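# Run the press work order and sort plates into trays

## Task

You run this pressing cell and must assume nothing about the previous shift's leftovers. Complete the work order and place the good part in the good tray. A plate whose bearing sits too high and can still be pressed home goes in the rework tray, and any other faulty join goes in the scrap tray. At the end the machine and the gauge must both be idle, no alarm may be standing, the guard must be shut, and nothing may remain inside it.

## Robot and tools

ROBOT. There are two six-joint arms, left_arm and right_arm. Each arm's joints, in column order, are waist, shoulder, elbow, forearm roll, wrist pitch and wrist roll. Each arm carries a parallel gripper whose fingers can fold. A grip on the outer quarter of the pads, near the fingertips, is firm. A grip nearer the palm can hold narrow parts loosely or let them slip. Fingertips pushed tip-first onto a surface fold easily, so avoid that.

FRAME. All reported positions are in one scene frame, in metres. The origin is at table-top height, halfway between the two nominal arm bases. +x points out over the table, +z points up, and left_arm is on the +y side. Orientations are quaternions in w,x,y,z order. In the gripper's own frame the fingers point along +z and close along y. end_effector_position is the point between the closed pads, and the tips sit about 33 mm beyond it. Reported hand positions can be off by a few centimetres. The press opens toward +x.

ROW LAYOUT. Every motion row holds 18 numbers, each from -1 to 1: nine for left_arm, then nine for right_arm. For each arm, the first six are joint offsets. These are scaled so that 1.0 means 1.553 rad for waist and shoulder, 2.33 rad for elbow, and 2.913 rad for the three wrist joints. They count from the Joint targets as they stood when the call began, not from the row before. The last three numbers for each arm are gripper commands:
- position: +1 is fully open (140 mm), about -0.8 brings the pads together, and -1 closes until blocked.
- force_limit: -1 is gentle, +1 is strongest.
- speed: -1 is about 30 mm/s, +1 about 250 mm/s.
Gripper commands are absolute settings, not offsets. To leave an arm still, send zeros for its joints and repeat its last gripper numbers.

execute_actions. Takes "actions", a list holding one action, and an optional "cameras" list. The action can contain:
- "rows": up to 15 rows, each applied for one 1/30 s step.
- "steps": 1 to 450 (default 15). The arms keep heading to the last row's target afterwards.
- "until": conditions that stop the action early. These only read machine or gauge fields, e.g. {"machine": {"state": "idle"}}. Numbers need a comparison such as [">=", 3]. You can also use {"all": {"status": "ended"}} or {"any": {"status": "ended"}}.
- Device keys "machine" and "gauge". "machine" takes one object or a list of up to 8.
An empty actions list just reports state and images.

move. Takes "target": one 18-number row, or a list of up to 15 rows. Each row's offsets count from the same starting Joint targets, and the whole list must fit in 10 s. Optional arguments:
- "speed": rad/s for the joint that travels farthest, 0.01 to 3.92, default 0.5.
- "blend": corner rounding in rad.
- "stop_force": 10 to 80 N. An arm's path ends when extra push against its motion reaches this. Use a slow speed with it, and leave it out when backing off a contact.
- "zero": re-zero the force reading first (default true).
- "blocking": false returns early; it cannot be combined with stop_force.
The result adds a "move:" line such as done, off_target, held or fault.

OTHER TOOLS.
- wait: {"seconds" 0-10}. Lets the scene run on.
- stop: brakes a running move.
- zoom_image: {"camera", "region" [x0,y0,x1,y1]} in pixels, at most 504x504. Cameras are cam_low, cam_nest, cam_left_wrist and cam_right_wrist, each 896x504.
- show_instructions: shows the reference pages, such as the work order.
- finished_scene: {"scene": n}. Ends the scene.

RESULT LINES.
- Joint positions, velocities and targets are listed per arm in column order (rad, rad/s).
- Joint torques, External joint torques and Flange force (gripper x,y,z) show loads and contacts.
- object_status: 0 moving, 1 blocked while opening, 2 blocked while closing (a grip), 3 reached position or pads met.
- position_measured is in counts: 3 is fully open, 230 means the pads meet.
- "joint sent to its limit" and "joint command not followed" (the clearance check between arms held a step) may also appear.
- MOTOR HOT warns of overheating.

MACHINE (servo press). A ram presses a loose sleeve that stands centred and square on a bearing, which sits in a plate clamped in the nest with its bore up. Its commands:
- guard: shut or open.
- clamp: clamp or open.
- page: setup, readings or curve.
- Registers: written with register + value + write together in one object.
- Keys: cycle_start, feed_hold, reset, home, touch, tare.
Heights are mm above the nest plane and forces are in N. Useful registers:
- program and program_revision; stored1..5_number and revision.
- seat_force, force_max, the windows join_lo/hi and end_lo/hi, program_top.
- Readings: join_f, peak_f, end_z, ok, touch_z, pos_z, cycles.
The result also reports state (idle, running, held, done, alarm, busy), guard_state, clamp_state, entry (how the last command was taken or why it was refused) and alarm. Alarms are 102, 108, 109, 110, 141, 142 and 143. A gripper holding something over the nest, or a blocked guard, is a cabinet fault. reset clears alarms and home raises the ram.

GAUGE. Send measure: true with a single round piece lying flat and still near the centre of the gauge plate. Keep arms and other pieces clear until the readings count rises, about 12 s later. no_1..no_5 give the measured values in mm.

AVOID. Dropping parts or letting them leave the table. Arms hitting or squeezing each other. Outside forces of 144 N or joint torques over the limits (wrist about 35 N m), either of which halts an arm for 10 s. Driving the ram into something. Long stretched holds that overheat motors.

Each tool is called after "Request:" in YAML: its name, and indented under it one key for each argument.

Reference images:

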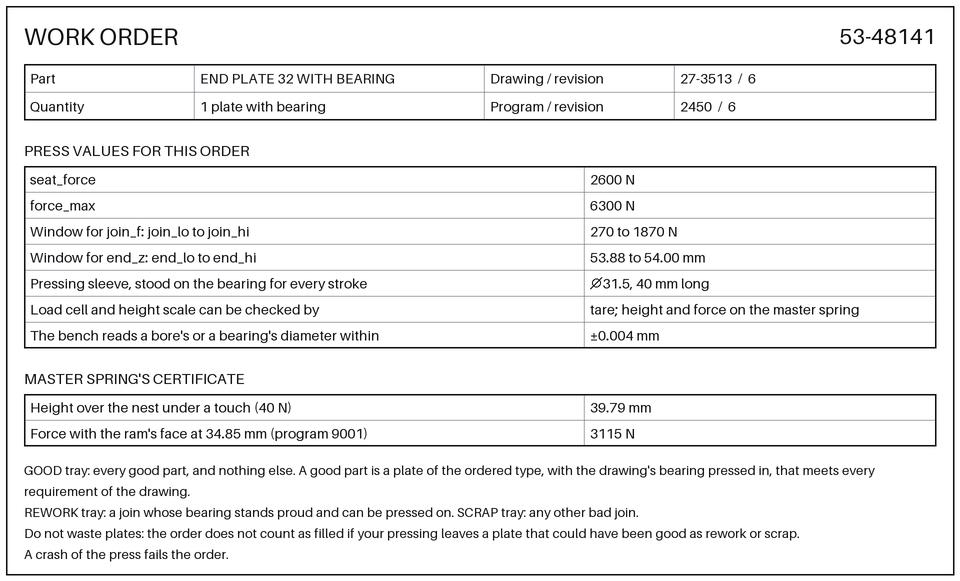

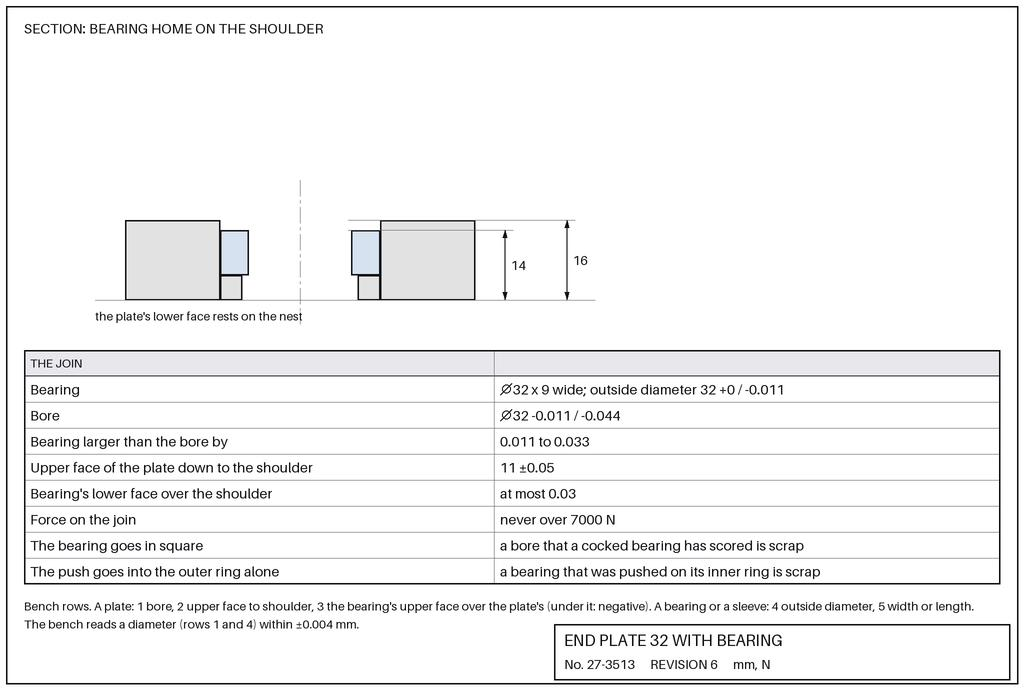

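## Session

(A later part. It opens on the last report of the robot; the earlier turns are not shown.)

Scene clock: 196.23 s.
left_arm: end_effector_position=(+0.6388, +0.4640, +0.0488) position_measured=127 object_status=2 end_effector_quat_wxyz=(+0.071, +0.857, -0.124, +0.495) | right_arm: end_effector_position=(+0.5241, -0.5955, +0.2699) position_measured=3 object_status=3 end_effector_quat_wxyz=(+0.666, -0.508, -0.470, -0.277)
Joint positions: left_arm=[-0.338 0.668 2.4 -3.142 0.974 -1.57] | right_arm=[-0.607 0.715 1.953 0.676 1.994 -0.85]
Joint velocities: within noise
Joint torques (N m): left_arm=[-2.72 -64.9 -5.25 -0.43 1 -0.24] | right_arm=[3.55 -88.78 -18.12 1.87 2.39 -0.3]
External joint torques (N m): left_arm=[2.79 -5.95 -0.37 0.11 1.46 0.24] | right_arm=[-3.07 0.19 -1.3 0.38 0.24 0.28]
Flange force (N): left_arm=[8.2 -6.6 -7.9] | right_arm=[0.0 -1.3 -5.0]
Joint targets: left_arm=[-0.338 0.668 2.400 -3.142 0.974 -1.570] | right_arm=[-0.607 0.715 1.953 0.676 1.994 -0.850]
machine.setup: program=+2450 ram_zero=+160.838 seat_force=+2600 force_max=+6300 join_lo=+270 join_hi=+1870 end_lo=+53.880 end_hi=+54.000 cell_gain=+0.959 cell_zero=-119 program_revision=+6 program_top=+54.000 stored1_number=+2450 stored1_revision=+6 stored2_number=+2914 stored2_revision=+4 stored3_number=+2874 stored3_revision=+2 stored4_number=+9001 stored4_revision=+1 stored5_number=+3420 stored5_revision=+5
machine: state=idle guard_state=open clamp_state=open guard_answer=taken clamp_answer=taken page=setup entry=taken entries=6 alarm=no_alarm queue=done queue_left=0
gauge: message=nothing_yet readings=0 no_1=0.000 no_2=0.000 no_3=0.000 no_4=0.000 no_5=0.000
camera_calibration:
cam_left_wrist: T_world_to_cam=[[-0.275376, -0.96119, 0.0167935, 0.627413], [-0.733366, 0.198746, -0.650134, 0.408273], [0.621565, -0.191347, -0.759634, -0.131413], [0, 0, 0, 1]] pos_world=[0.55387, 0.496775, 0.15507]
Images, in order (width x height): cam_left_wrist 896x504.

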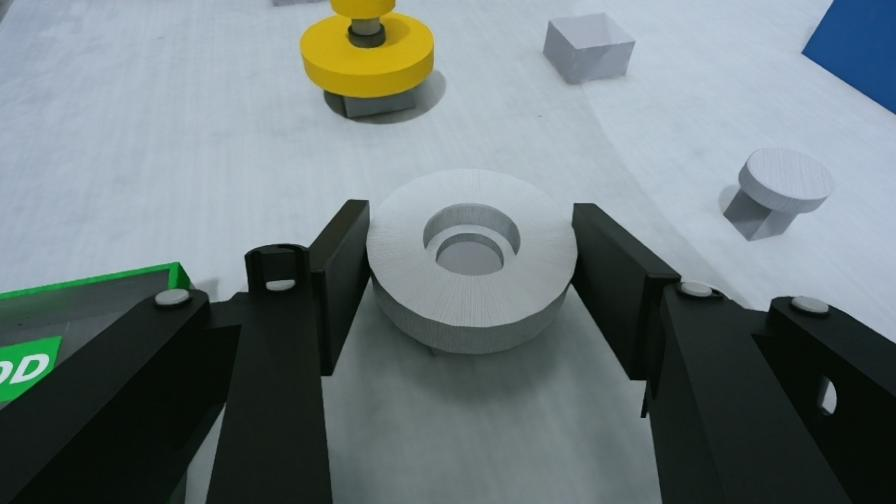

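Request:
move:
  target:
    - [0,-0.1519,-0.0026,0,-0.0832,0,-1,0,-1,0,0,0,0,0,0,1,1,1]
    - [0.2318,0.0062,-0.2004,0,-0.1571,0,-1,0,-1,0,0,0,0,0,0,1,1,1]
  speed: [0.1,0.5]
  cameras: []

Request:
move:
  target: [0,0.0460,-0.0009,0,0.0239,0,-1,0,-1,0,0,0,0,0,0,1,1,1]
  speed: 0.1
  cameras: ["cam_left_wrist"]

Request:
move:
  target: [0,0.0245,-0.0018,0,0.0115,0,-1,0,-1,0,0,0,0,0,0,1,1,1]
  speed: 0.015
  stop_force: 12
  cameras: ["cam_left_wrist"]

Scene clock: 205.10 s.
left_arm: end_effector_position=(+0.8996, +0.7373, +0.1205) position_measured=127 object_status=2 end_effector_quat_wxyz=(-0.018, +0.865, +0.031, +0.500) | right_arm: end_effector_position=(+0.5241, -0.5954, +0.2699) position_measured=3 object_status=3 end_effector_quat_wxyz=(+0.666, -0.508, -0.470, -0.277)
Joint positions: left_arm=[0.022 0.677 1.933 -3.142 0.516 -1.57] | right_arm=[-0.607 0.715 1.953 0.676 1.994 -0.85]
Joint velocities: within noise
Joint torques (N m): left_arm=[-3.22 -89.18 -24.14 -2.39 2.78 -0.07] | right_arm=[3.53 -89.03 -18.26 1.85 2.46 -0.29]
External joint torques (N m): left_arm=[3.41 -0.78 0.17 0.18 -0.33 0.07] | right_arm=[-3.13 0.39 -1.14 0.4 0.17 0.27]
Flange force (N): left_arm=[1.1 -5.4 -1.4] | right_arm=[-0.4 -1.3 -4.8]
Joint targets: left_arm=[0.022 0.677 1.933 -3.142 0.516 -1.570] | right_arm=[-0.607 0.715 1.953 0.676 1.994 -0.850]
machine.setup: program=+2450 ram_zero=+160.838 seat_force=+2600 force_max=+6300 join_lo=+270 join_hi=+1870 end_lo=+53.880 end_hi=+54.000 cell_gain=+0.959 cell_zero=-119 program_revision=+6 program_top=+54.000 stored1_number=+2450 stored1_revision=+6 stored2_number=+2914 stored2_revision=+4 stored3_number=+2874 stored3_revision=+2 stored4_number=+9001 stored4_revision=+1 stored5_number=+3420 stored5_revision=+5
machine: state=idle guard_state=open clamp_state=open guard_answer=taken clamp_answer=taken page=setup entry=taken entries=6 alarm=no_alarm queue=done queue_left=0
gauge: message=nothing_yet readings=0 no_1=0.000 no_2=0.000 no_3=0.000 no_4=0.000 no_5=0.000
move: done
No camera images: "cameras" was empty.

Scene clock: 206.13 s.
left_arm: end_effector_position=(+0.8991, +0.7373, +0.0732) position_measured=127 object_status=2 end_effector_quat_wxyz=(-0.018, +0.865, +0.031, +0.500) | right_arm: end_effector_position=(+0.5241, -0.5955, +0.2699) position_measured=3 object_status=3 end_effector_quat_wxyz=(+0.666, -0.508, -0.470, -0.277)
Joint positions: left_arm=[0.022 0.749 1.931 -3.142 0.586 -1.57] | right_arm=[-0.607 0.715 1.953 0.676 1.994 -0.85]
Joint velocities: within noise
Joint torques (N m): left_arm=[-2.28 -92.44 -22.38 -2.12 2.86 -0.15] | right_arm=[3.39 -88.76 -18.01 1.86 2.42 -0.32]
External joint torques (N m): left_arm=[2.29 -0.91 0.88 0.17 -0.4 0.15] | right_arm=[-3.37 -0.12 -1.34 0.39 0.22 0.3]
Flange force (N): left_arm=[0.8 -3.5 -2.8] | right_arm=[0.2 -1.8 -5.1]
Joint targets: left_arm=[0.022 0.749 1.931 -3.142 0.586 -1.570] | right_arm=[-0.607 0.715 1.953 0.676 1.994 -0.850]
machine.setup: program=+2450 ram_zero=+160.838 seat_force=+2600 force_max=+6300 join_lo=+270 join_hi=+1870 end_lo=+53.880 end_hi=+54.000 cell_gain=+0.959 cell_zero=-119 program_revision=+6 program_top=+54.000 stored1_number=+2450 stored1_revision=+6 stored2_number=+2914 stored2_revision=+4 stored3_number=+2874 stored3_revision=+2 stored4_number=+9001 stored4_revision=+1 stored5_number=+3420 stored5_revision=+5
machine: state=idle guard_state=open clamp_state=open guard_answer=taken clamp_answer=taken page=setup entry=taken entries=6 alarm=no_alarm queue=done queue_left=0
gauge: message=nothing_yet readings=0 no_1=0.000 no_2=0.000 no_3=0.000 no_4=0.000 no_5=0.000
move: done
camera_calibration:
cam_left_wrist: T_world_to_cam=[[0.0809615, -0.996577, 0.0167155, 0.667117], [-0.756378, -0.0723523, -0.650121, 0.781299], [0.649105, 0.0399914, -0.759647, -0.417718], [0, 0, 0, 1]] pos_world=[0.80809, 0.738067, 0.17947]
Images, in order (width x height): cam_left_wrist 896x504.

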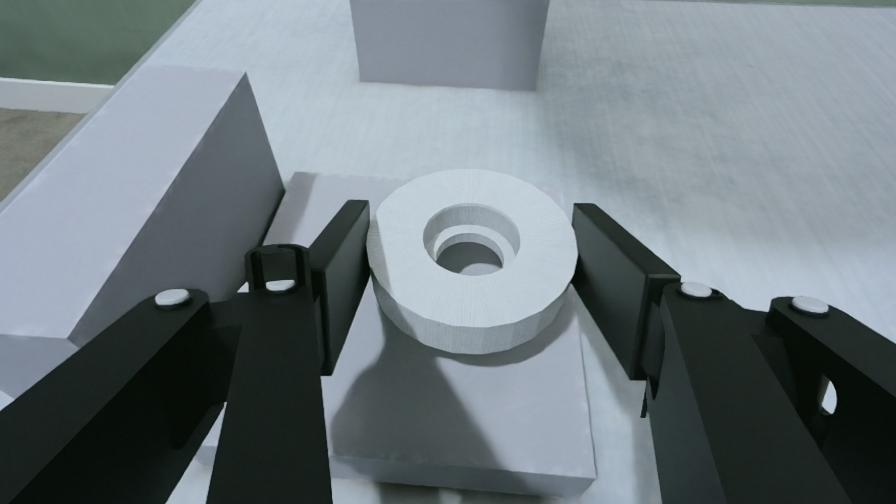

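Scene clock: 208.80 s.
left_arm: end_effector_position=(+0.8991, +0.7373, +0.0532) position_measured=127 object_status=2 end_effector_quat_wxyz=(-0.018, +0.865, +0.031, +0.500) | right_arm: end_effector_position=(+0.5241, -0.5955, +0.2699) position_measured=3 object_status=3 end_effector_quat_wxyz=(+0.666, -0.508, -0.470, -0.277)
Joint positions: left_arm=[0.022 0.78 1.927 -3.142 0.613 -1.57] | right_arm=[-0.607 0.715 1.953 0.676 1.994 -0.85]
Joint velocities: within noise
Joint torques (N m): left_arm=[-1.91 -82.7 -18.74 -2.04 0.19 -0.21] | right_arm=[3.6 -88.69 -18.11 1.85 2.43 -0.31]
External joint torques (N m): left_arm=[2.33 -12.71 -1.89 0.16 2.29 0.21] | right_arm=[-3.3 0.46 -1.41 0.41 0.19 0.29]
Flange force (N): left_arm=[10.0 -3.2 -15.4] | right_arm=[-0.4 -1.0 -5.5]
Joint targets: left_arm=[0.022 0.779 1.927 -3.142 0.613 -1.570] | right_arm=[-0.607 0.715 1.953 0.676 1.994 -0.850]
machine.setup: program=+2450 ram_zero=+160.838 seat_force=+2600 force_max=+6300 join_lo=+270 join_hi=+1870 end_lo=+53.880 end_hi=+54.000 cell_gain=+0.959 cell_zero=-119 program_revision=+6 program_top=+54.000 stored1_number=+2450 stored1_revision=+6 stored2_number=+2914 stored2_revision=+4 stored3_number=+2874 stored3_revision=+2 stored4_number=+9001 stored4_revision=+1 stored5_number=+3420 stored5_revision=+5
machine: state=idle guard_state=open clamp_state=open guard_answer=taken clamp_answer=taken page=setup entry=taken entries=6 alarm=no_alarm queue=done queue_left=0
gauge: message=nothing_yet readings=0 no_1=0.000 no_2=0.000 no_3=0.000 no_4=0.000 no_5=0.000
move: contact (left_arm)
camera_calibration:
cam_left_wrist: T_world_to_cam=[[0.0810383, -0.99657, 0.0167688, 0.667274], [-0.756462, -0.0724509, -0.650012, 0.768477], [0.648997, 0.0399909, -0.759739, -0.432728], [0, 0, 0, 1]] pos_world=[0.808089, 0.737967, 0.15957]
Images, in order (width x height): cam_left_wrist 896x504.

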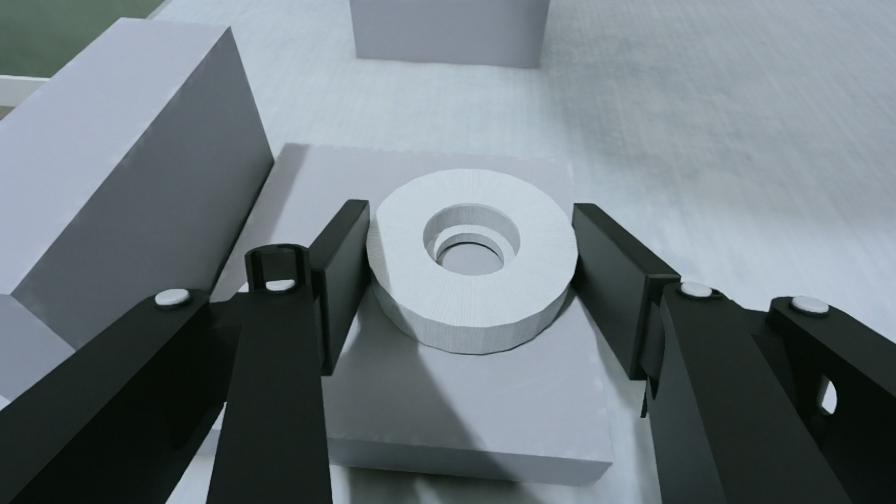

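Request:
move:
  target: [0,-0.0012,0.0001,0,-0.0006,0,-1,0,-1,0,0,0,0,0,0,1,1,1]
  speed: 0.02
  cameras: []

Request:
execute_actions:
  actions:
    - {"rows":[[0,0,0,0,0,0,0.3,0,-1,0,0,0,0,0,0,1,1,1]],"steps":50}
  cameras: []

Request:
move:
  target: [0,-0.3052,0.2112,0,0.0058,0,0.3,0,-1,0,0,0,0,0,0,1,1,1]
  speed: 0.4
  cameras: ["cam_left_wrist"]

Request:
execute_actions:
  actions:
    - {"gauge":{"measure":true},"steps":450,"until":{"gauge":{"readings":[">",0]}}}
  cameras: []

Scene clock: 213.00 s.
left_arm: end_effector_position=(+0.8991, +0.7373, +0.0544) position_measured=127 object_status=2 end_effector_quat_wxyz=(-0.018, +0.865, +0.031, +0.500) | right_arm: end_effector_position=(+0.5241, -0.5954, +0.2699) position_measured=3 object_status=3 end_effector_quat_wxyz=(+0.666, -0.508, -0.470, -0.277)
Joint positions: left_arm=[0.022 0.778 1.928 -3.142 0.611 -1.57] | right_arm=[-0.607 0.715 1.953 0.676 1.994 -0.85]
Joint velocities: within noise
Joint torques (N m): left_arm=[-1.9 -87.16 -15.88 -2.1 0.35 -0.28] | right_arm=[3.54 -88.66 -18.23 1.84 2.44 -0.32]
External joint torques (N m): left_arm=[2.32 -7.57 -4.64 0.23 2.1 0.28] | right_arm=[-3.17 0.81 -1.09 0.4 0.17 0.3]
Flange force (N): left_arm=[7.6 -3.7 -2.9] | right_arm=[-0.9 -0.9 -5.1]
Joint targets: left_arm=[0.022 0.778 1.928 -3.142 0.611 -1.570] | right_arm=[-0.607 0.715 1.953 0.676 1.994 -0.850]
machine.setup: program=+2450 ram_zero=+160.838 seat_force=+2600 force_max=+6300 join_lo=+270 join_hi=+1870 end_lo=+53.880 end_hi=+54.000 cell_gain=+0.959 cell_zero=-119 program_revision=+6 program_top=+54.000 stored1_number=+2450 stored1_revision=+6 stored2_number=+2914 stored2_revision=+4 stored3_number=+2874 stored3_revision=+2 stored4_number=+9001 stored4_revision=+1 stored5_number=+3420 stored5_revision=+5
machine: state=idle guard_state=open clamp_state=open guard_answer=taken clamp_answer=taken page=setup entry=taken entries=6 alarm=no_alarm queue=done queue_left=0
gauge: message=nothing_yet readings=0 no_1=0.000 no_2=0.000 no_3=0.000 no_4=0.000 no_5=0.000
move: done
No camera images: "cameras" was empty.

Scene clock: 214.87 s.
left_arm: end_effector_position=(+0.8991, +0.7373, +0.0544) position_measured=91 object_status=3 end_effector_quat_wxyz=(-0.018, +0.865, +0.031, +0.500) | right_arm: end_effector_position=(+0.5241, -0.5955, +0.2699) position_measured=3 object_status=3 end_effector_quat_wxyz=(+0.666, -0.508, -0.470, -0.277)
Joint positions: left_arm=[0.022 0.778 1.928 -3.142 0.611 -1.57] | right_arm=[-0.607 0.715 1.953 0.676 1.994 -0.85]
Joint velocities: within noise
Joint torques (N m): left_arm=[-2.04 -91.82 -20.63 -2.03 2.48 -0.16] | right_arm=[3.7 -88.78 -18.11 1.82 2.41 -0.31]
External joint torques (N m): left_arm=[2.16 -2.92 0.07 0.18 -0.02 0.16] | right_arm=[-3.18 0.27 -1.46 0.45 0.21 0.29]
Flange force (N): left_arm=[2.9 -3.3 -4.2] | right_arm=[-0.1 -1.0 -5.3]
Joint targets: left_arm=[0.022 0.778 1.928 -3.142 0.611 -1.570] | right_arm=[-0.607 0.715 1.953 0.676 1.994 -0.850]
machine.setup: program=+2450 ram_zero=+160.838 seat_force=+2600 force_max=+6300 join_lo=+270 join_hi=+1870 end_lo=+53.880 end_hi=+54.000 cell_gain=+0.959 cell_zero=-119 program_revision=+6 program_top=+54.000 stored1_number=+2450 stored1_revision=+6 stored2_number=+2914 stored2_revision=+4 stored3_number=+2874 stored3_revision=+2 stored4_number=+9001 stored4_revision=+1 stored5_number=+3420 stored5_revision=+5
machine: state=idle guard_state=open clamp_state=open guard_answer=taken clamp_answer=taken page=setup entry=taken entries=6 alarm=no_alarm queue=done queue_left=0
gauge: message=nothing_yet readings=0 no_1=0.000 no_2=0.000 no_3=0.000 no_4=0.000 no_5=0.000
No camera images: "cameras" was empty.

Scene clock: 216.50 s.
left_arm: end_effector_position=(+0.6407, +0.7184, +0.1998) position_measured=91 object_status=3 end_effector_quat_wxyz=(-0.018, +0.866, +0.031, +0.499) | right_arm: end_effector_position=(+0.5241, -0.5955, +0.2699) position_measured=3 object_status=3 end_effector_quat_wxyz=(+0.666, -0.508, -0.470, -0.277)
Joint positions: left_arm=[0.022 0.304 2.42 -3.142 0.628 -1.57] | right_arm=[-0.607 0.715 1.953 0.676 1.994 -0.85]
Joint velocities: within noise
Joint torques (N m): left_arm=[-1.97 -49.63 -19.59 -1.96 2.41 -0.09] | right_arm=[3.67 -88.75 -18.13 1.83 2.45 -0.3]
External joint torques (N m): left_arm=[2.08 -1.73 -0.24 0.17 0.04 0.09] | right_arm=[-3.4 0.06 -1.38 0.44 0.18 0.28]
Flange force (N): left_arm=[2.7 -5.4 -3.1] | right_arm=[0.0 -1.6 -5.2]
Joint targets: left_arm=[0.022 0.303 2.420 -3.142 0.628 -1.570] | right_arm=[-0.607 0.715 1.953 0.676 1.994 -0.850]
machine.setup: program=+2450 ram_zero=+160.838 seat_force=+2600 force_max=+6300 join_lo=+270 join_hi=+1870 end_lo=+53.880 end_hi=+54.000 cell_gain=+0.959 cell_zero=-119 program_revision=+6 program_top=+54.000 stored1_number=+2450 stored1_revision=+6 stored2_number=+2914 stored2_revision=+4 stored3_number=+2874 stored3_revision=+2 stored4_number=+9001 stored4_revision=+1 stored5_number=+3420 stored5_revision=+5
machine: state=idle guard_state=open clamp_state=open guard_answer=taken clamp_answer=taken page=setup entry=taken entries=6 alarm=no_alarm queue=done queue_left=0
gauge: message=nothing_yet readings=0 no_1=0.000 no_2=0.000 no_3=0.000 no_4=0.000 no_5=0.000
move: done
camera_calibration:
cam_left_wrist: T_world_to_cam=[[0.0809996, -0.996574, 0.0167402, 0.666937], [-0.757341, -0.0724567, -0.648988, 0.667251], [0.647977, 0.0398897, -0.760615, -0.152116], [0, 0, 0, 1]] pos_world=[0.549882, 0.719067, 0.306172]
Images, in order (width x height): cam_left_wrist 896x504.

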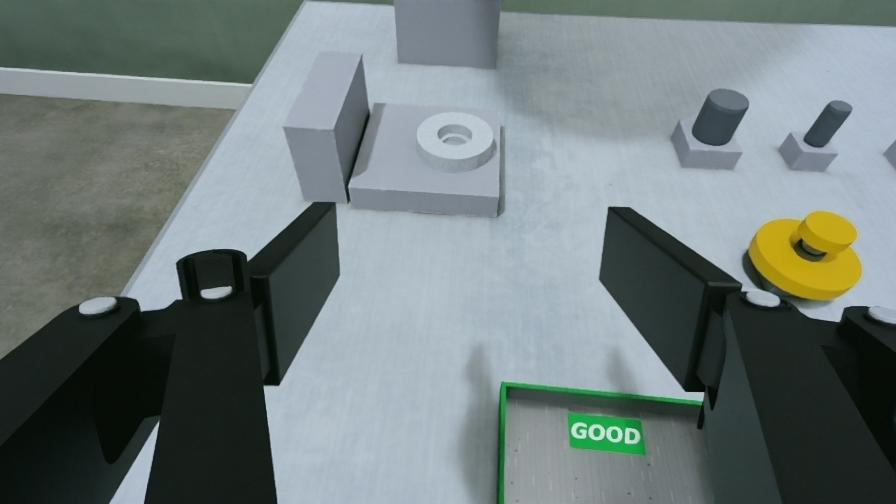

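Scene clock: 228.70 s.
left_arm: end_effector_position=(+0.6407, +0.7184, +0.1998) position_measured=91 object_status=3 end_effector_quat_wxyz=(-0.018, +0.866, +0.031, +0.499) | right_arm: end_effector_position=(+0.5241, -0.5955, +0.2699) position_measured=3 object_status=3 end_effector_quat_wxyz=(+0.666, -0.508, -0.470, -0.277)
Joint positions: left_arm=[0.022 0.303 2.42 -3.142 0.628 -1.57] | right_arm=[-0.607 0.715 1.953 0.676 1.994 -0.85]
Joint velocities: within noise
Joint torques (N m): left_arm=[-1.43 -49.12 -19.54 -1.95 2.38 -0.13] | right_arm=[3 -88.45 -18.17 1.87 2.4 -0.28]
External joint torques (N m): left_arm=[1.63 -2.65 -0.28 0.16 0.07 0.13] | right_arm=[-2.42 -0.1 -1.41 0.39 0.23 0.25]
Flange force (N): left_arm=[3.9 -4.1 -4.8] | right_arm=[0.6 -0.7 -4.4]
Joint targets: left_arm=[0.022 0.303 2.420 -3.142 0.628 -1.570] | right_arm=[-0.607 0.715 1.953 0.676 1.994 -0.850]
Tool commands: left_gripper/position=+0.3 left_gripper/force_limit=+0.0 left_gripper/speed=-1.0 right_gripper/position=+1.0 right_gripper/force_limit=+1.0 right_gripper/speed=+1.0
machine.setup: program=+2450 ram_zero=+160.838 seat_force=+2600 force_max=+6300 join_lo=+270 join_hi=+1870 end_lo=+53.880 end_hi=+54.000 cell_gain=+0.959 cell_zero=-119 program_revision=+6 program_top=+54.000 stored1_number=+2450 stored1_revision=+6 stored2_number=+2914 stored2_revision=+4 stored3_number=+2874 stored3_revision=+2 stored4_number=+9001 stored4_revision=+1 stored5_number=+3420 stored5_revision=+5
machine: state=idle guard_state=open clamp_state=open guard_answer=taken clamp_answer=taken page=setup entry=taken entries=6 alarm=no_alarm queue=done queue_left=0
gauge: message=measure_taken readings=1 no_1=31.977 no_2=10.997 no_3=0.000 no_4=0.000 no_5=0.000
No camera images: "cameras" was empty.

Request:
move:
  target: [0,0.3063,-0.2116,0,-0.0052,0,0.3,0,-1,0,0,0,0,0,0,1,1,1]
  speed: 0.3
  cameras: []

Request:
execute_actions:
  actions:
    - {"rows":[[0,0,0,0,0,0,-1,0,-1,0,0,0,0,0,0,1,1,1]],"steps":70}
  cameras: ["cam_left_wrist"]

Request:
move:
  target:
    - [0,-0.0195,0.0016,0,-0.0093,0,-1,0,-1,0,0,0,0,0,0,1,1,1]
    - [0,-0.3063,0.2116,0,0.0052,0,-1,0,-1,0,0,0,0,0,0,1,1,1]
    - [-0.2532,-0.1430,-0.0084,0.5821,0.1253,-0.2753,-1,0,-1,0,0,0,0,0,0,1,1,1]
    - [-0.3773,-0.1062,-0.0564,0.5485,0.0838,-0.3026,-1,0,-1,0,0,0,0,0,0,1,1,1]
  speed: [0.06,0.4,0.5,0.15]
  cameras: ["cam_left_wrist"]

Scene clock: 234.83 s.
left_arm: end_effector_position=(+0.8996, +0.7374, +0.0538) position_measured=91 object_status=3 end_effector_quat_wxyz=(-0.018, +0.865, +0.031, +0.500) | right_arm: end_effector_position=(+0.5241, -0.5955, +0.2699) position_measured=3 object_status=3 end_effector_quat_wxyz=(+0.666, -0.508, -0.470, -0.277)
Joint positions: left_arm=[0.022 0.779 1.927 -3.142 0.613 -1.57] | right_arm=[-0.607 0.715 1.953 0.676 1.994 -0.85]
Joint velocities: within noise
Joint torques (N m): left_arm=[-1.53 -93.58 -20.58 -2.01 2.46 -0.01] | right_arm=[3.24 -89.29 -18.33 1.9 2.37 -0.32]
External joint torques (N m): left_arm=[1.58 -1.46 0.01 0.15 0 0] | right_arm=[-2.6 0.6 -1.21 0.35 0.26 0.3]
Flange force (N): left_arm=[1.4 -2.6 -2.1] | right_arm=[-0.3 -0.4 -4.7]
Joint targets: left_arm=[0.022 0.779 1.927 -3.142 0.613 -1.570] | right_arm=[-0.607 0.715 1.953 0.676 1.994 -0.850]
machine.setup: program=+2450 ram_zero=+160.838 seat_force=+2600 force_max=+6300 join_lo=+270 join_hi=+1870 end_lo=+53.880 end_hi=+54.000 cell_gain=+0.959 cell_zero=-119 program_revision=+6 program_top=+54.000 stored1_number=+2450 stored1_revision=+6 stored2_number=+2914 stored2_revision=+4 stored3_number=+2874 stored3_revision=+2 stored4_number=+9001 stored4_revision=+1 stored5_number=+3420 stored5_revision=+5
machine: state=idle guard_state=open clamp_state=open guard_answer=taken clamp_answer=taken page=setup entry=taken entries=6 alarm=no_alarm queue=done queue_left=0
gauge: message=measure_taken readings=1 no_1=31.977 no_2=10.997 no_3=0.000 no_4=0.000 no_5=0.000
move: done
No camera images: "cameras" was empty.

Scene clock: 237.37 s.
left_arm: end_effector_position=(+0.8996, +0.7374, +0.0538) position_measured=127 object_status=2 end_effector_quat_wxyz=(-0.018, +0.865, +0.031, +0.500) | right_arm: end_effector_position=(+0.5241, -0.5954, +0.2699) position_measured=3 object_status=3 end_effector_quat_wxyz=(+0.666, -0.508, -0.470, -0.277)
Joint positions: left_arm=[0.022 0.779 1.927 -3.142 0.613 -1.57] | right_arm=[-0.607 0.715 1.953 0.676 1.994 -0.85]
Joint velocities: within noise
Joint torques (N m): left_arm=[-3.89 -81.94 -16.22 -1.83 -0.53 -0.27] | right_arm=[3.46 -88.79 -18.04 1.89 2.38 -0.26]
External joint torques (N m): left_arm=[4.15 -13.09 -4.3 -0.03 2.99 0.27] | right_arm=[-3.84 0.64 -1.41 0.4 0.25 0.24]
Flange force (N): left_arm=[11.1 -5.6 -11.7] | right_arm=[-0.9 -1.5 -6.1]
Joint targets: left_arm=[0.022 0.779 1.927 -3.142 0.613 -1.570] | right_arm=[-0.607 0.715 1.953 0.676 1.994 -0.850]
machine.setup: program=+2450 ram_zero=+160.838 seat_force=+2600 force_max=+6300 join_lo=+270 join_hi=+1870 end_lo=+53.880 end_hi=+54.000 cell_gain=+0.959 cell_zero=-119 program_revision=+6 program_top=+54.000 stored1_number=+2450 stored1_revision=+6 stored2_number=+2914 stored2_revision=+4 stored3_number=+2874 stored3_revision=+2 stored4_number=+9001 stored4_revision=+1 stored5_number=+3420 stored5_revision=+5
machine: state=idle guard_state=open clamp_state=open guard_answer=taken clamp_answer=taken page=setup entry=taken entries=6 alarm=no_alarm queue=done queue_left=0
gauge: message=measure_taken readings=1 no_1=31.977 no_2=10.997 no_3=0.000 no_4=0.000 no_5=0.000
camera_calibration:
cam_left_wrist: T_world_to_cam=[[0.080949, -0.996577, 0.016767, 0.667412], [-0.755962, -0.0723507, -0.650605, 0.768666], [0.649591, 0.0399906, -0.759231, -0.433252], [0, 0, 0, 1]] pos_world=[0.808493, 0.738067, 0.159969]
Images, in order (width x height): cam_left_wrist 896x504.

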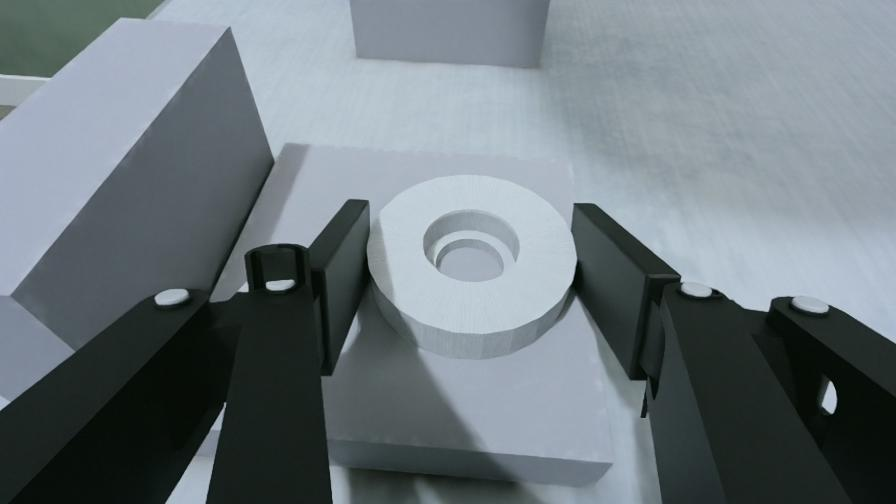

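Scene clock: 244.27 s.
left_arm: end_effector_position=(+0.5979, +0.0164, +0.2098) position_measured=127 object_status=2 end_effector_quat_wxyz=(+0.354, +0.611, -0.614, +0.353) | right_arm: end_effector_position=(+0.5241, -0.5955, +0.2699) position_measured=3 object_status=3 end_effector_quat_wxyz=(+0.666, -0.508, -0.470, -0.277)
Joint positions: left_arm=[-0.564 0.614 1.795 -1.544 0.857 -2.452] | right_arm=[-0.607 0.715 1.953 0.676 1.994 -0.85]
Joint velocities: within noise
Joint torques (N m): left_arm=[-1.72 -86.13 -26.71 -1.69 1.74 -0.08] | right_arm=[3.46 -88.78 -18.19 1.88 2.42 -0.29]
External joint torques (N m): left_arm=[1.76 -1.06 0.29 0.35 -0.17 0.08] | right_arm=[-3.24 0.2 -1.53 0.41 0.2 0.27]
Flange force (N): left_arm=[-0.2 0.2 -3.3] | right_arm=[0.0 -1.1 -5.4]
Joint targets: left_arm=[-0.564 0.614 1.795 -1.544 0.857 -2.452] | right_arm=[-0.607 0.715 1.953 0.676 1.994 -0.850]
machine.setup: program=+2450 ram_zero=+160.838 seat_force=+2600 force_max=+6300 join_lo=+270 join_hi=+1870 end_lo=+53.880 end_hi=+54.000 cell_gain=+0.959 cell_zero=-119 program_revision=+6 program_top=+54.000 stored1_number=+2450 stored1_revision=+6 stored2_number=+2914 stored2_revision=+4 stored3_number=+2874 stored3_revision=+2 stored4_number=+9001 stored4_revision=+1 stored5_number=+3420 stored5_revision=+5
machine: state=idle guard_state=open clamp_state=open guard_answer=taken clamp_answer=taken page=setup entry=taken entries=6 alarm=no_alarm queue=done queue_left=0
gauge: message=measure_taken readings=1 no_1=31.977 no_2=10.997 no_3=0.000 no_4=0.000 no_5=0.000
move: done
camera_calibration:
cam_left_wrist: T_world_to_cam=[[-0.999851, -0.00482084, 0.0165476, 0.600674], [-0.0144106, 0.760511, -0.649166, 0.13264], [-0.00945513, -0.649308, -0.760467, 0.315603], [0, 0, 0, 1]] pos_world=[0.605481, 0.106944, 0.316171]
Images, in order (width x height): cam_left_wrist 896x504.

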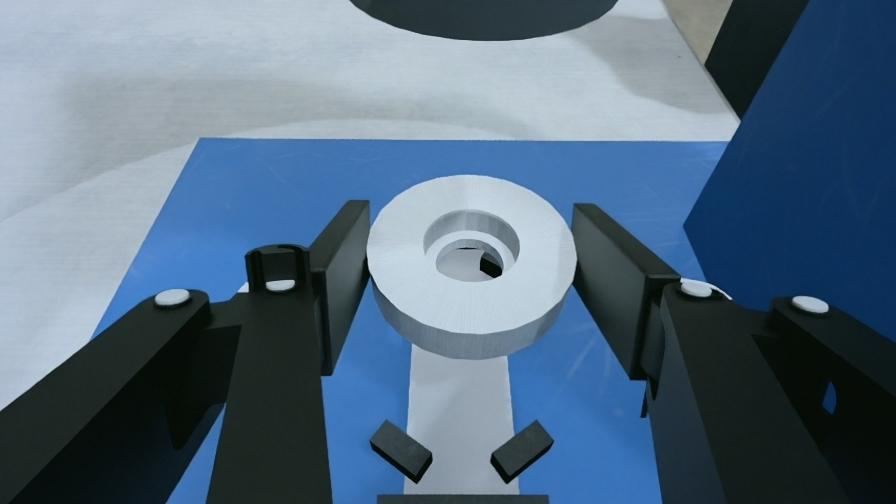

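Request:
move:
  target: [-0.0006,0.0468,0.0028,-0.0237,0.0006,0.0352,-1,0,-1,0,0,0,0,0,0,1,1,1]
  speed: 0.08
  cameras: []

Request:
move:
  target: [-0.0,0.0080,0.0003,-0.0041,0.0001,0.0060,-1,0,-1,0,0,0,0,0,0,1,1,1]
  speed: 0.01
  stop_force: 14
  cameras: ["cam_left_wrist","cam_nest"]

Scene clock: 247.77 s.
left_arm: end_effector_position=(+0.5986, +0.0147, +0.1545) position_measured=127 object_status=2 end_effector_quat_wxyz=(+0.355, +0.612, -0.613, +0.352) | right_arm: end_effector_position=(+0.5241, -0.5955, +0.2699) position_measured=3 object_status=3 end_effector_quat_wxyz=(+0.666, -0.508, -0.470, -0.277)
Joint positions: left_arm=[-0.565 0.687 1.802 -1.613 0.859 -2.349] | right_arm=[-0.607 0.715 1.953 0.676 1.994 -0.85]
Joint velocities: within noise
Joint torques (N m): left_arm=[-1.46 -88.92 -24.09 -1.7 2.02 -0.1] | right_arm=[3.31 -88.94 -18.01 1.85 2.43 -0.31]
External joint torques (N m): left_arm=[1.65 -1.72 0.42 0.29 -0.27 0.1] | right_arm=[-2.98 0.24 -1.79 0.45 0.2 0.29]
Flange force (N): left_arm=[0.5 1.1 -3.9] | right_arm=[0.2 -0.4 -5.6]
Joint targets: left_arm=[-0.565 0.687 1.802 -1.613 0.859 -2.349] | right_arm=[-0.607 0.715 1.953 0.676 1.994 -0.850]
machine.setup: program=+2450 ram_zero=+160.838 seat_force=+2600 force_max=+6300 join_lo=+270 join_hi=+1870 end_lo=+53.880 end_hi=+54.000 cell_gain=+0.959 cell_zero=-119 program_revision=+6 program_top=+54.000 stored1_number=+2450 stored1_revision=+6 stored2_number=+2914 stored2_revision=+4 stored3_number=+2874 stored3_revision=+2 stored4_number=+9001 stored4_revision=+1 stored5_number=+3420 stored5_revision=+5
machine: state=idle guard_state=open clamp_state=open guard_answer=taken clamp_answer=taken page=setup entry=taken entries=6 alarm=no_alarm queue=done queue_left=0
gauge: message=measure_taken readings=1 no_1=31.977 no_2=10.997 no_3=0.000 no_4=0.000 no_5=0.000
move: done
No camera images: "cameras" was empty.

Scene clock: 249.27 s.
left_arm: end_effector_position=(+0.5987, +0.0145, +0.1498) position_measured=127 object_status=2 end_effector_quat_wxyz=(+0.355, +0.612, -0.613, +0.353) | right_arm: end_effector_position=(+0.5241, -0.5955, +0.2699) position_measured=3 object_status=3 end_effector_quat_wxyz=(+0.666, -0.508, -0.470, -0.277)
Joint positions: left_arm=[-0.565 0.694 1.802 -1.62 0.859 -2.34] | right_arm=[-0.607 0.715 1.953 0.676 1.994 -0.85]
Joint velocities: within noise
Joint torques (N m): left_arm=[-5.97 -77.17 -18.77 -0.03 -0.41 -0.46] | right_arm=[3.46 -88.67 -18.34 1.82 2.41 -0.3]
External joint torques (N m): left_arm=[6.1 -14.17 -4.73 -1.4 2.19 0.46] | right_arm=[-3.73 0.61 -1.16 0.45 0.21 0.28]
Flange force (N): left_arm=[9.2 1.3 -17.0] | right_arm=[-0.9 -1.6 -5.5]
Joint targets: left_arm=[-0.565 0.694 1.802 -1.619 0.859 -2.340] | right_arm=[-0.607 0.715 1.953 0.676 1.994 -0.850]
machine.setup: program=+2450 ram_zero=+160.838 seat_force=+2600 force_max=+6300 join_lo=+270 join_hi=+1870 end_lo=+53.880 end_hi=+54.000 cell_gain=+0.959 cell_zero=-119 program_revision=+6 program_top=+54.000 stored1_number=+2450 stored1_revision=+6 stored2_number=+2914 stored2_revision=+4 stored3_number=+2874 stored3_revision=+2 stored4_number=+9001 stored4_revision=+1 stored5_number=+3420 stored5_revision=+5
machine: state=idle guard_state=open clamp_state=open guard_answer=taken clamp_answer=taken page=setup entry=taken entries=6 alarm=no_alarm queue=done queue_left=0
gauge: message=measure_taken readings=1 no_1=31.977 no_2=10.997 no_3=0.000 no_4=0.000 no_5=0.000
move: contact (left_arm)
camera_calibration:
cam_left_wrist: T_world_to_cam=[[-0.999807, -0.00491278, 0.0190271, 0.602099], [-0.0161078, 0.759505, -0.650302, 0.0962263], [-0.0112564, -0.650483, -0.759438, 0.269743], [0, 0, 0, 1]] pos_world=[0.606569, 0.105337, 0.255973]
Images, in order (width x height): cam_nest 896x504, cam_left_wrist 896x504.

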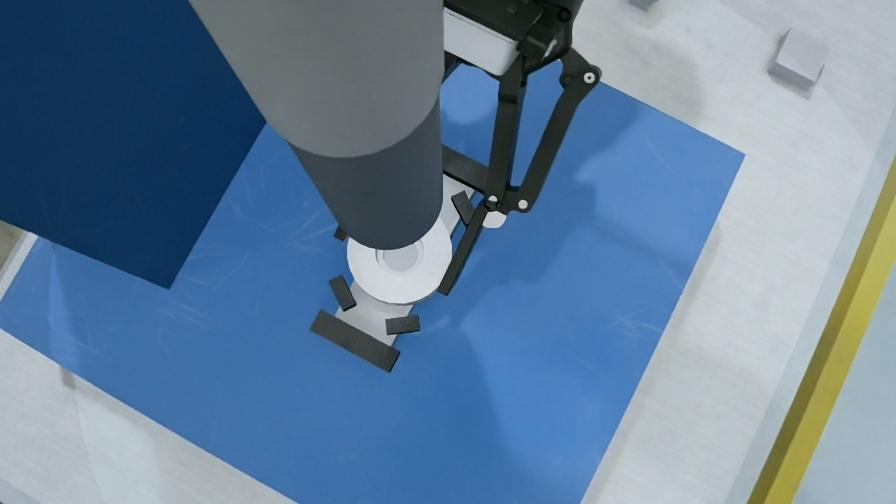

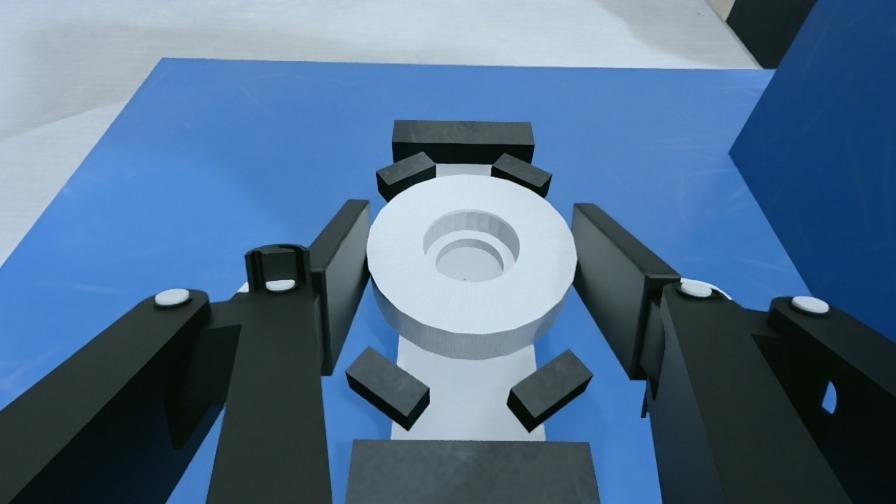

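Request:
move:
  target: [0,-0.0008,0,0.0004,0,-0.0006,-1,0,-1,0,0,0,0,0,0,1,1,1]
  speed: 0.02
  cameras: []

Request:
execute_actions:
  actions:
    - {"rows":[[0,0,0,0,0,0,0.3,0,-1,0,0,0,0,0,0,1,1,1]],"steps":50}
  cameras: []

Request:
move:
  target:
    - [0.0006,-0.0505,-0.0030,0.0255,-0.0007,-0.0379,0.3,0,-1,0,0,0,0,0,0,1,1,1]
    - [0.1248,-0.0875,0.0450,0.0591,0.0408,-0.0106,0.3,0,-1,0,0,0,0,0,0,1,1,1]
    - [0.0380,-0.1667,0.2536,-0.5230,-0.0435,0.2646,0.3,0,-1,0,0,0,0,0,0,1,1,1]
  speed: [0.1,0.2,0.5]
  cameras: ["cam_left_wrist","cam_nest"]

Request:
execute_actions:
  actions:
    - {"machine":{"clamp":"clamp"},"rows":[[0,0,0,0,0,0,0,0,-1,0,0,0,0,0,0,1,1,1]],"steps":60}
  cameras: ["cam_left_wrist"]

Scene clock: 257.00 s.
left_arm: end_effector_position=(+0.5987, +0.0146, +0.1506) position_measured=127 object_status=2 end_effector_quat_wxyz=(+0.355, +0.612, -0.613, +0.353) | right_arm: end_effector_position=(+0.5241, -0.5955, +0.2699) position_measured=3 object_status=3 end_effector_quat_wxyz=(+0.666, -0.508, -0.470, -0.277)
Joint positions: left_arm=[-0.565 0.692 1.802 -1.618 0.859 -2.342] | right_arm=[-0.607 0.715 1.953 0.676 1.994 -0.85]
Joint velocities: within noise
Joint torques (N m): left_arm=[-2.49 -89.5 -23.81 -1.72 1.97 -0.16] | right_arm=[2.89 -88.85 -18.17 1.78 2.42 -0.33]
External joint torques (N m): left_arm=[2.63 -1.63 0.37 0.3 -0.2 0.16] | right_arm=[-2.65 0.94 -1.2 0.47 0.2 0.31]
Flange force (N): left_arm=[-0.3 0.3 -4.9] | right_arm=[-0.7 0.0 -4.9]
Joint targets: left_arm=[-0.565 0.692 1.802 -1.618 0.859 -2.342] | right_arm=[-0.607 0.715 1.953 0.676 1.994 -0.850]
machine.setup: program=+2450 ram_zero=+160.838 seat_force=+2600 force_max=+6300 join_lo=+270 join_hi=+1870 end_lo=+53.880 end_hi=+54.000 cell_gain=+0.959 cell_zero=-119 program_revision=+6 program_top=+54.000 stored1_number=+2450 stored1_revision=+6 stored2_number=+2914 stored2_revision=+4 stored3_number=+2874 stored3_revision=+2 stored4_number=+9001 stored4_revision=+1 stored5_number=+3420 stored5_revision=+5
machine: state=idle guard_state=open clamp_state=open guard_answer=taken clamp_answer=taken page=setup entry=taken entries=6 alarm=no_alarm queue=done queue_left=0
gauge: message=measure_taken readings=1 no_1=31.977 no_2=10.997 no_3=0.000 no_4=0.000 no_5=0.000
move: done
No camera images: "cameras" was empty.

Scene clock: 258.87 s.
left_arm: end_effector_position=(+0.5987, +0.0146, +0.1506) position_measured=91 object_status=3 end_effector_quat_wxyz=(+0.355, +0.612, -0.613, +0.353) | right_arm: end_effector_position=(+0.5241, -0.5955, +0.2699) position_measured=3 object_status=3 end_effector_quat_wxyz=(+0.666, -0.508, -0.470, -0.277)
Joint positions: left_arm=[-0.565 0.692 1.802 -1.618 0.859 -2.342] | right_arm=[-0.607 0.715 1.953 0.676 1.994 -0.85]
Joint velocities: within noise
Joint torques (N m): left_arm=[-1.81 -89.1 -23.31 -1.54 1.61 -0.09] | right_arm=[3.45 -89.03 -18.13 1.84 2.4 -0.35]
External joint torques (N m): left_arm=[2.04 -1.8 -0.13 0.14 0.15 0.09] | right_arm=[-2.76 0.17 -1.49 0.42 0.23 0.33]
Flange force (N): left_arm=[0.4 -0.1 -4.1] | right_arm=[0.3 -0.6 -5.0]
Joint targets: left_arm=[-0.565 0.692 1.802 -1.618 0.859 -2.342] | right_arm=[-0.607 0.715 1.953 0.676 1.994 -0.850]
machine.setup: program=+2450 ram_zero=+160.838 seat_force=+2600 force_max=+6300 join_lo=+270 join_hi=+1870 end_lo=+53.880 end_hi=+54.000 cell_gain=+0.959 cell_zero=-119 program_revision=+6 program_top=+54.000 stored1_number=+2450 stored1_revision=+6 stored2_number=+2914 stored2_revision=+4 stored3_number=+2874 stored3_revision=+2 stored4_number=+9001 stored4_revision=+1 stored5_number=+3420 stored5_revision=+5
machine: state=idle guard_state=open clamp_state=open guard_answer=taken clamp_answer=taken page=setup entry=taken entries=6 alarm=no_alarm queue=done queue_left=0
gauge: message=measure_taken readings=1 no_1=31.977 no_2=10.997 no_3=0.000 no_4=0.000 no_5=0.000
No camera images: "cameras" was empty.

Scene clock: 264.80 s.
left_arm: end_effector_position=(+0.6083, +0.3468, +0.1505) position_measured=91 object_status=3 end_effector_quat_wxyz=(+0.113, +0.844, -0.195, +0.487) | right_arm: end_effector_position=(+0.5241, -0.5955, +0.2699) position_measured=3 object_status=3 end_effector_quat_wxyz=(+0.666, -0.508, -0.470, -0.277)
Joint positions: left_arm=[-0.506 0.433 2.393 -3.142 0.732 -1.571] | right_arm=[-0.607 0.715 1.953 0.676 1.994 -0.85]
Joint velocities: within noise
Joint torques (N m): left_arm=[-2.39 -58.1 -15.59 -1.52 2.47 -0.1] | right_arm=[3.33 -88.89 -18.15 1.85 2.41 -0.35]
External joint torques (N m): left_arm=[2.51 -1.92 -0.05 0.17 -0.02 0.1] | right_arm=[-3.35 0.61 -1.5 0.45 0.21 0.33]
Flange force (N): left_arm=[3.2 -6.1 -3.3] | right_arm=[-0.5 -0.8 -5.8]
Joint targets: left_arm=[-0.506 0.433 2.393 -3.142 0.732 -1.571] | right_arm=[-0.607 0.715 1.953 0.676 1.994 -0.850]
machine.setup: program=+2450 ram_zero=+160.838 seat_force=+2600 force_max=+6300 join_lo=+270 join_hi=+1870 end_lo=+53.880 end_hi=+54.000 cell_gain=+0.959 cell_zero=-119 program_revision=+6 program_top=+54.000 stored1_number=+2450 stored1_revision=+6 stored2_number=+2914 stored2_revision=+4 stored3_number=+2874 stored3_revision=+2 stored4_number=+9001 stored4_revision=+1 stored5_number=+3420 stored5_revision=+5
machine: state=idle guard_state=open clamp_state=open guard_answer=taken clamp_answer=taken page=setup entry=taken entries=6 alarm=no_alarm queue=done queue_left=0
gauge: message=measure_taken readings=1 no_1=31.977 no_2=10.997 no_3=0.000 no_4=0.000 no_5=0.000
move: done
camera_calibration:
cam_left_wrist: T_world_to_cam=[[-0.431797, -0.901806, 0.0172494, 0.57907], [-0.69027, 0.31808, -0.649887, 0.407716], [0.580585, -0.292526, -0.759835, 0.00235614], [0, 0, 0, 1]] pos_world=[0.530107, 0.393211, 0.256771]
Images, in order (width x height): cam_nest 896x504, cam_left_wrist 896x504.

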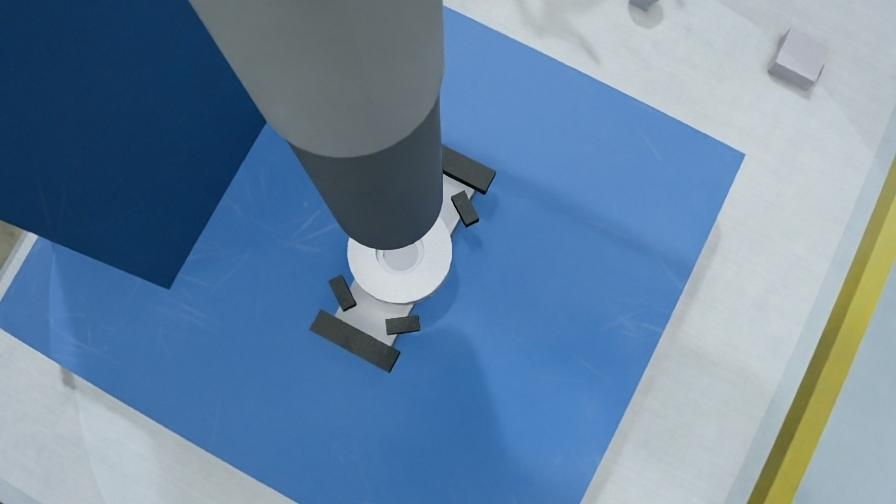

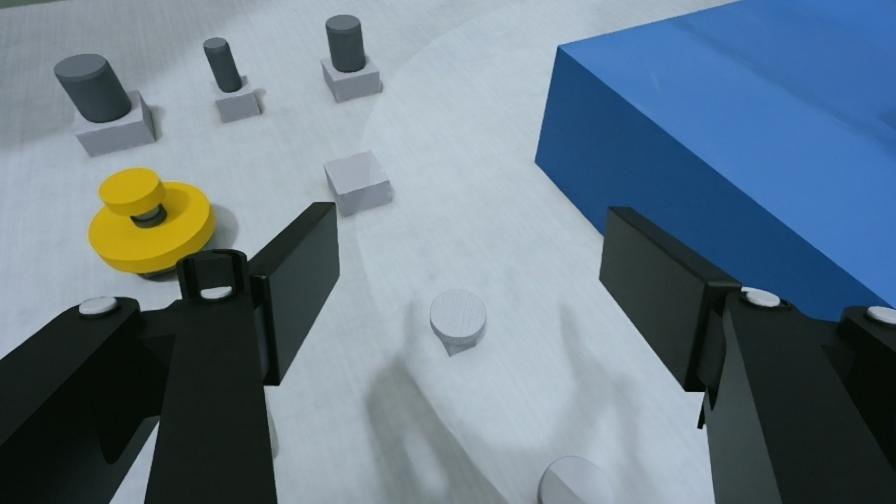

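Scene clock: 267.00 s.
left_arm: end_effector_position=(+0.6083, +0.3468, +0.1505) position_measured=129 object_status=3 end_effector_quat_wxyz=(+0.113, +0.844, -0.195, +0.487) | right_arm: end_effector_position=(+0.5241, -0.5955, +0.2699) position_measured=3 object_status=3 end_effector_quat_wxyz=(+0.666, -0.508, -0.470, -0.277)
Joint positions: left_arm=[-0.506 0.433 2.393 -3.142 0.732 -1.571] | right_arm=[-0.607 0.715 1.953 0.676 1.994 -0.85]
Joint velocities: within noise
Joint torques (N m): left_arm=[-1.96 -57.86 -15.82 -1.54 2.46 -0.03] | right_arm=[3.38 -89.07 -18.2 1.88 2.37 -0.33]
External joint torques (N m): left_arm=[2.15 -2.36 0.1 0.17 0 0.03] | right_arm=[-3.55 1.05 -1.27 0.4 0.25 0.31]
Flange force (N): left_arm=[3.6 -5.3 -4.3] | right_arm=[-1.2 -0.9 -5.9]
Joint targets: left_arm=[-0.506 0.433 2.393 -3.142 0.732 -1.571] | right_arm=[-0.607 0.715 1.953 0.676 1.994 -0.850]
machine.setup: program=+2450 ram_zero=+160.838 seat_force=+2600 force_max=+6300 join_lo=+270 join_hi=+1870 end_lo=+53.880 end_hi=+54.000 cell_gain=+0.959 cell_zero=-119 program_revision=+6 program_top=+54.000 stored1_number=+2450 stored1_revision=+6 stored2_number=+2914 stored2_revision=+4 stored3_number=+2874 stored3_revision=+2 stored4_number=+9001 stored4_revision=+1 stored5_number=+3420 stored5_revision=+5
machine: state=idle guard_state=open clamp_state=clamped guard_answer=taken clamp_answer=taken page=setup entry=taken entries=6 alarm=no_alarm queue=done queue_left=0
gauge: message=measure_taken readings=1 no_1=31.977 no_2=10.997 no_3=0.000 no_4=0.000 no_5=0.000
camera_calibration:
cam_left_wrist: T_world_to_cam=[[-0.431797, -0.901806, 0.0172494, 0.579027], [-0.69027, 0.31808, -0.649887, 0.407647], [0.580585, -0.292526, -0.759835, 0.0024142], [0, 0, 0, 1]] pos_world=[0.530007, 0.393211, 0.256771]
Images, in order (width x height): cam_left_wrist 896x504.

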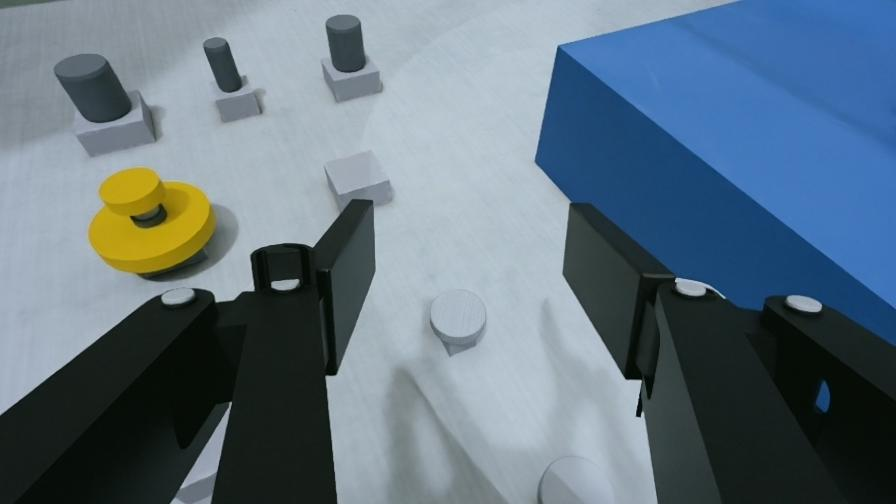

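Request:
move:
  target: [0.0015,0.0728,-0.0285,0,0.0159,0,0,0,-1,0,0,0,0,0,0,1,1,1]
  speed: 0.3
  cameras: ["cam_left_wrist"]

Scene clock: 277.30 s.
left_arm: end_effector_position=(+0.6421, +0.3323, +0.1099) position_measured=129 object_status=3 end_effector_quat_wxyz=(+0.112, +0.844, -0.194, +0.487) | right_arm: end_effector_position=(+0.5241, -0.5955, +0.2699) position_measured=3 object_status=3 end_effector_quat_wxyz=(+0.666, -0.508, -0.470, -0.277)
Joint positions: left_arm=[-0.503 0.546 2.327 -3.142 0.779 -1.571] | right_arm=[-0.607 0.715 1.953 0.676 1.994 -0.85]
Joint velocities: within noise
Joint torques (N m): left_arm=[-2.08 -67.29 -14.19 -1.33 2.43 -0.2] | right_arm=[3.48 -89.05 -18.12 1.87 2.43 -0.34]
External joint torques (N m): left_arm=[2.24 -1.35 0.46 0.17 0.02 0.2] | right_arm=[-3.15 0.38 -1.42 0.4 0.2 0.32]
Flange force (N): left_arm=[1.6 -4.9 -2.9] | right_arm=[-0.2 -1.0 -5.3]
Joint targets: left_arm=[-0.503 0.546 2.327 -3.142 0.779 -1.571] | right_arm=[-0.607 0.715 1.953 0.676 1.994 -0.850]
machine.setup: program=+2450 ram_zero=+160.838 seat_force=+2600 force_max=+6300 join_lo=+270 join_hi=+1870 end_lo=+53.880 end_hi=+54.000 cell_gain=+0.959 cell_zero=-119 program_revision=+6 program_top=+54.000 stored1_number=+2450 stored1_revision=+6 stored2_number=+2914 stored2_revision=+4 stored3_number=+2874 stored3_revision=+2 stored4_number=+9001 stored4_revision=+1 stored5_number=+3420 stored5_revision=+5
machine: state=idle guard_state=open clamp_state=clamped guard_answer=taken clamp_answer=taken page=setup entry=taken entries=6 alarm=no_alarm queue=done queue_left=0
gauge: message=measure_taken readings=1 no_1=31.977 no_2=10.997 no_3=0.000 no_4=0.000 no_5=0.000
move: done
camera_calibration:
cam_left_wrist: T_world_to_cam=[[-0.429731, -0.902792, 0.017259, 0.580223], [-0.691155, 0.316571, -0.649683, 0.410292], [0.581065, -0.291118, -0.760009, -0.0529921], [0, 0, 0, 1]] pos_world=[0.563707, 0.378507, 0.216271]
Images, in order (width x height): cam_left_wrist 896x504.

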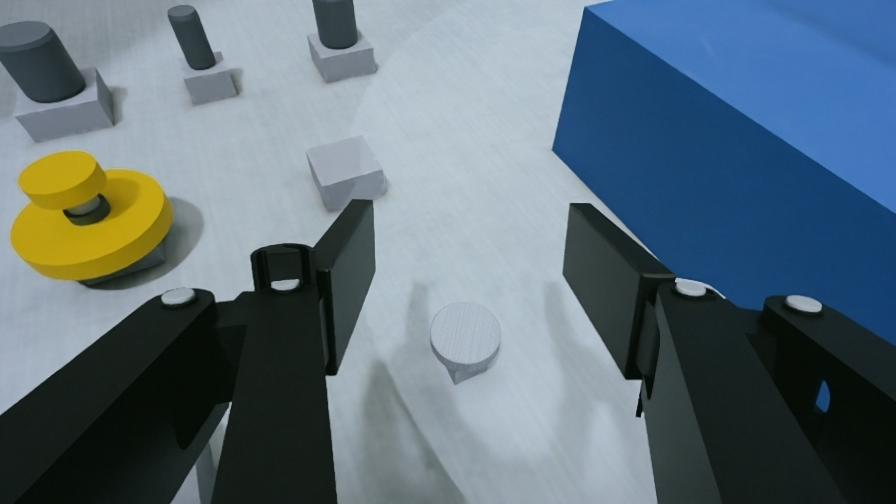

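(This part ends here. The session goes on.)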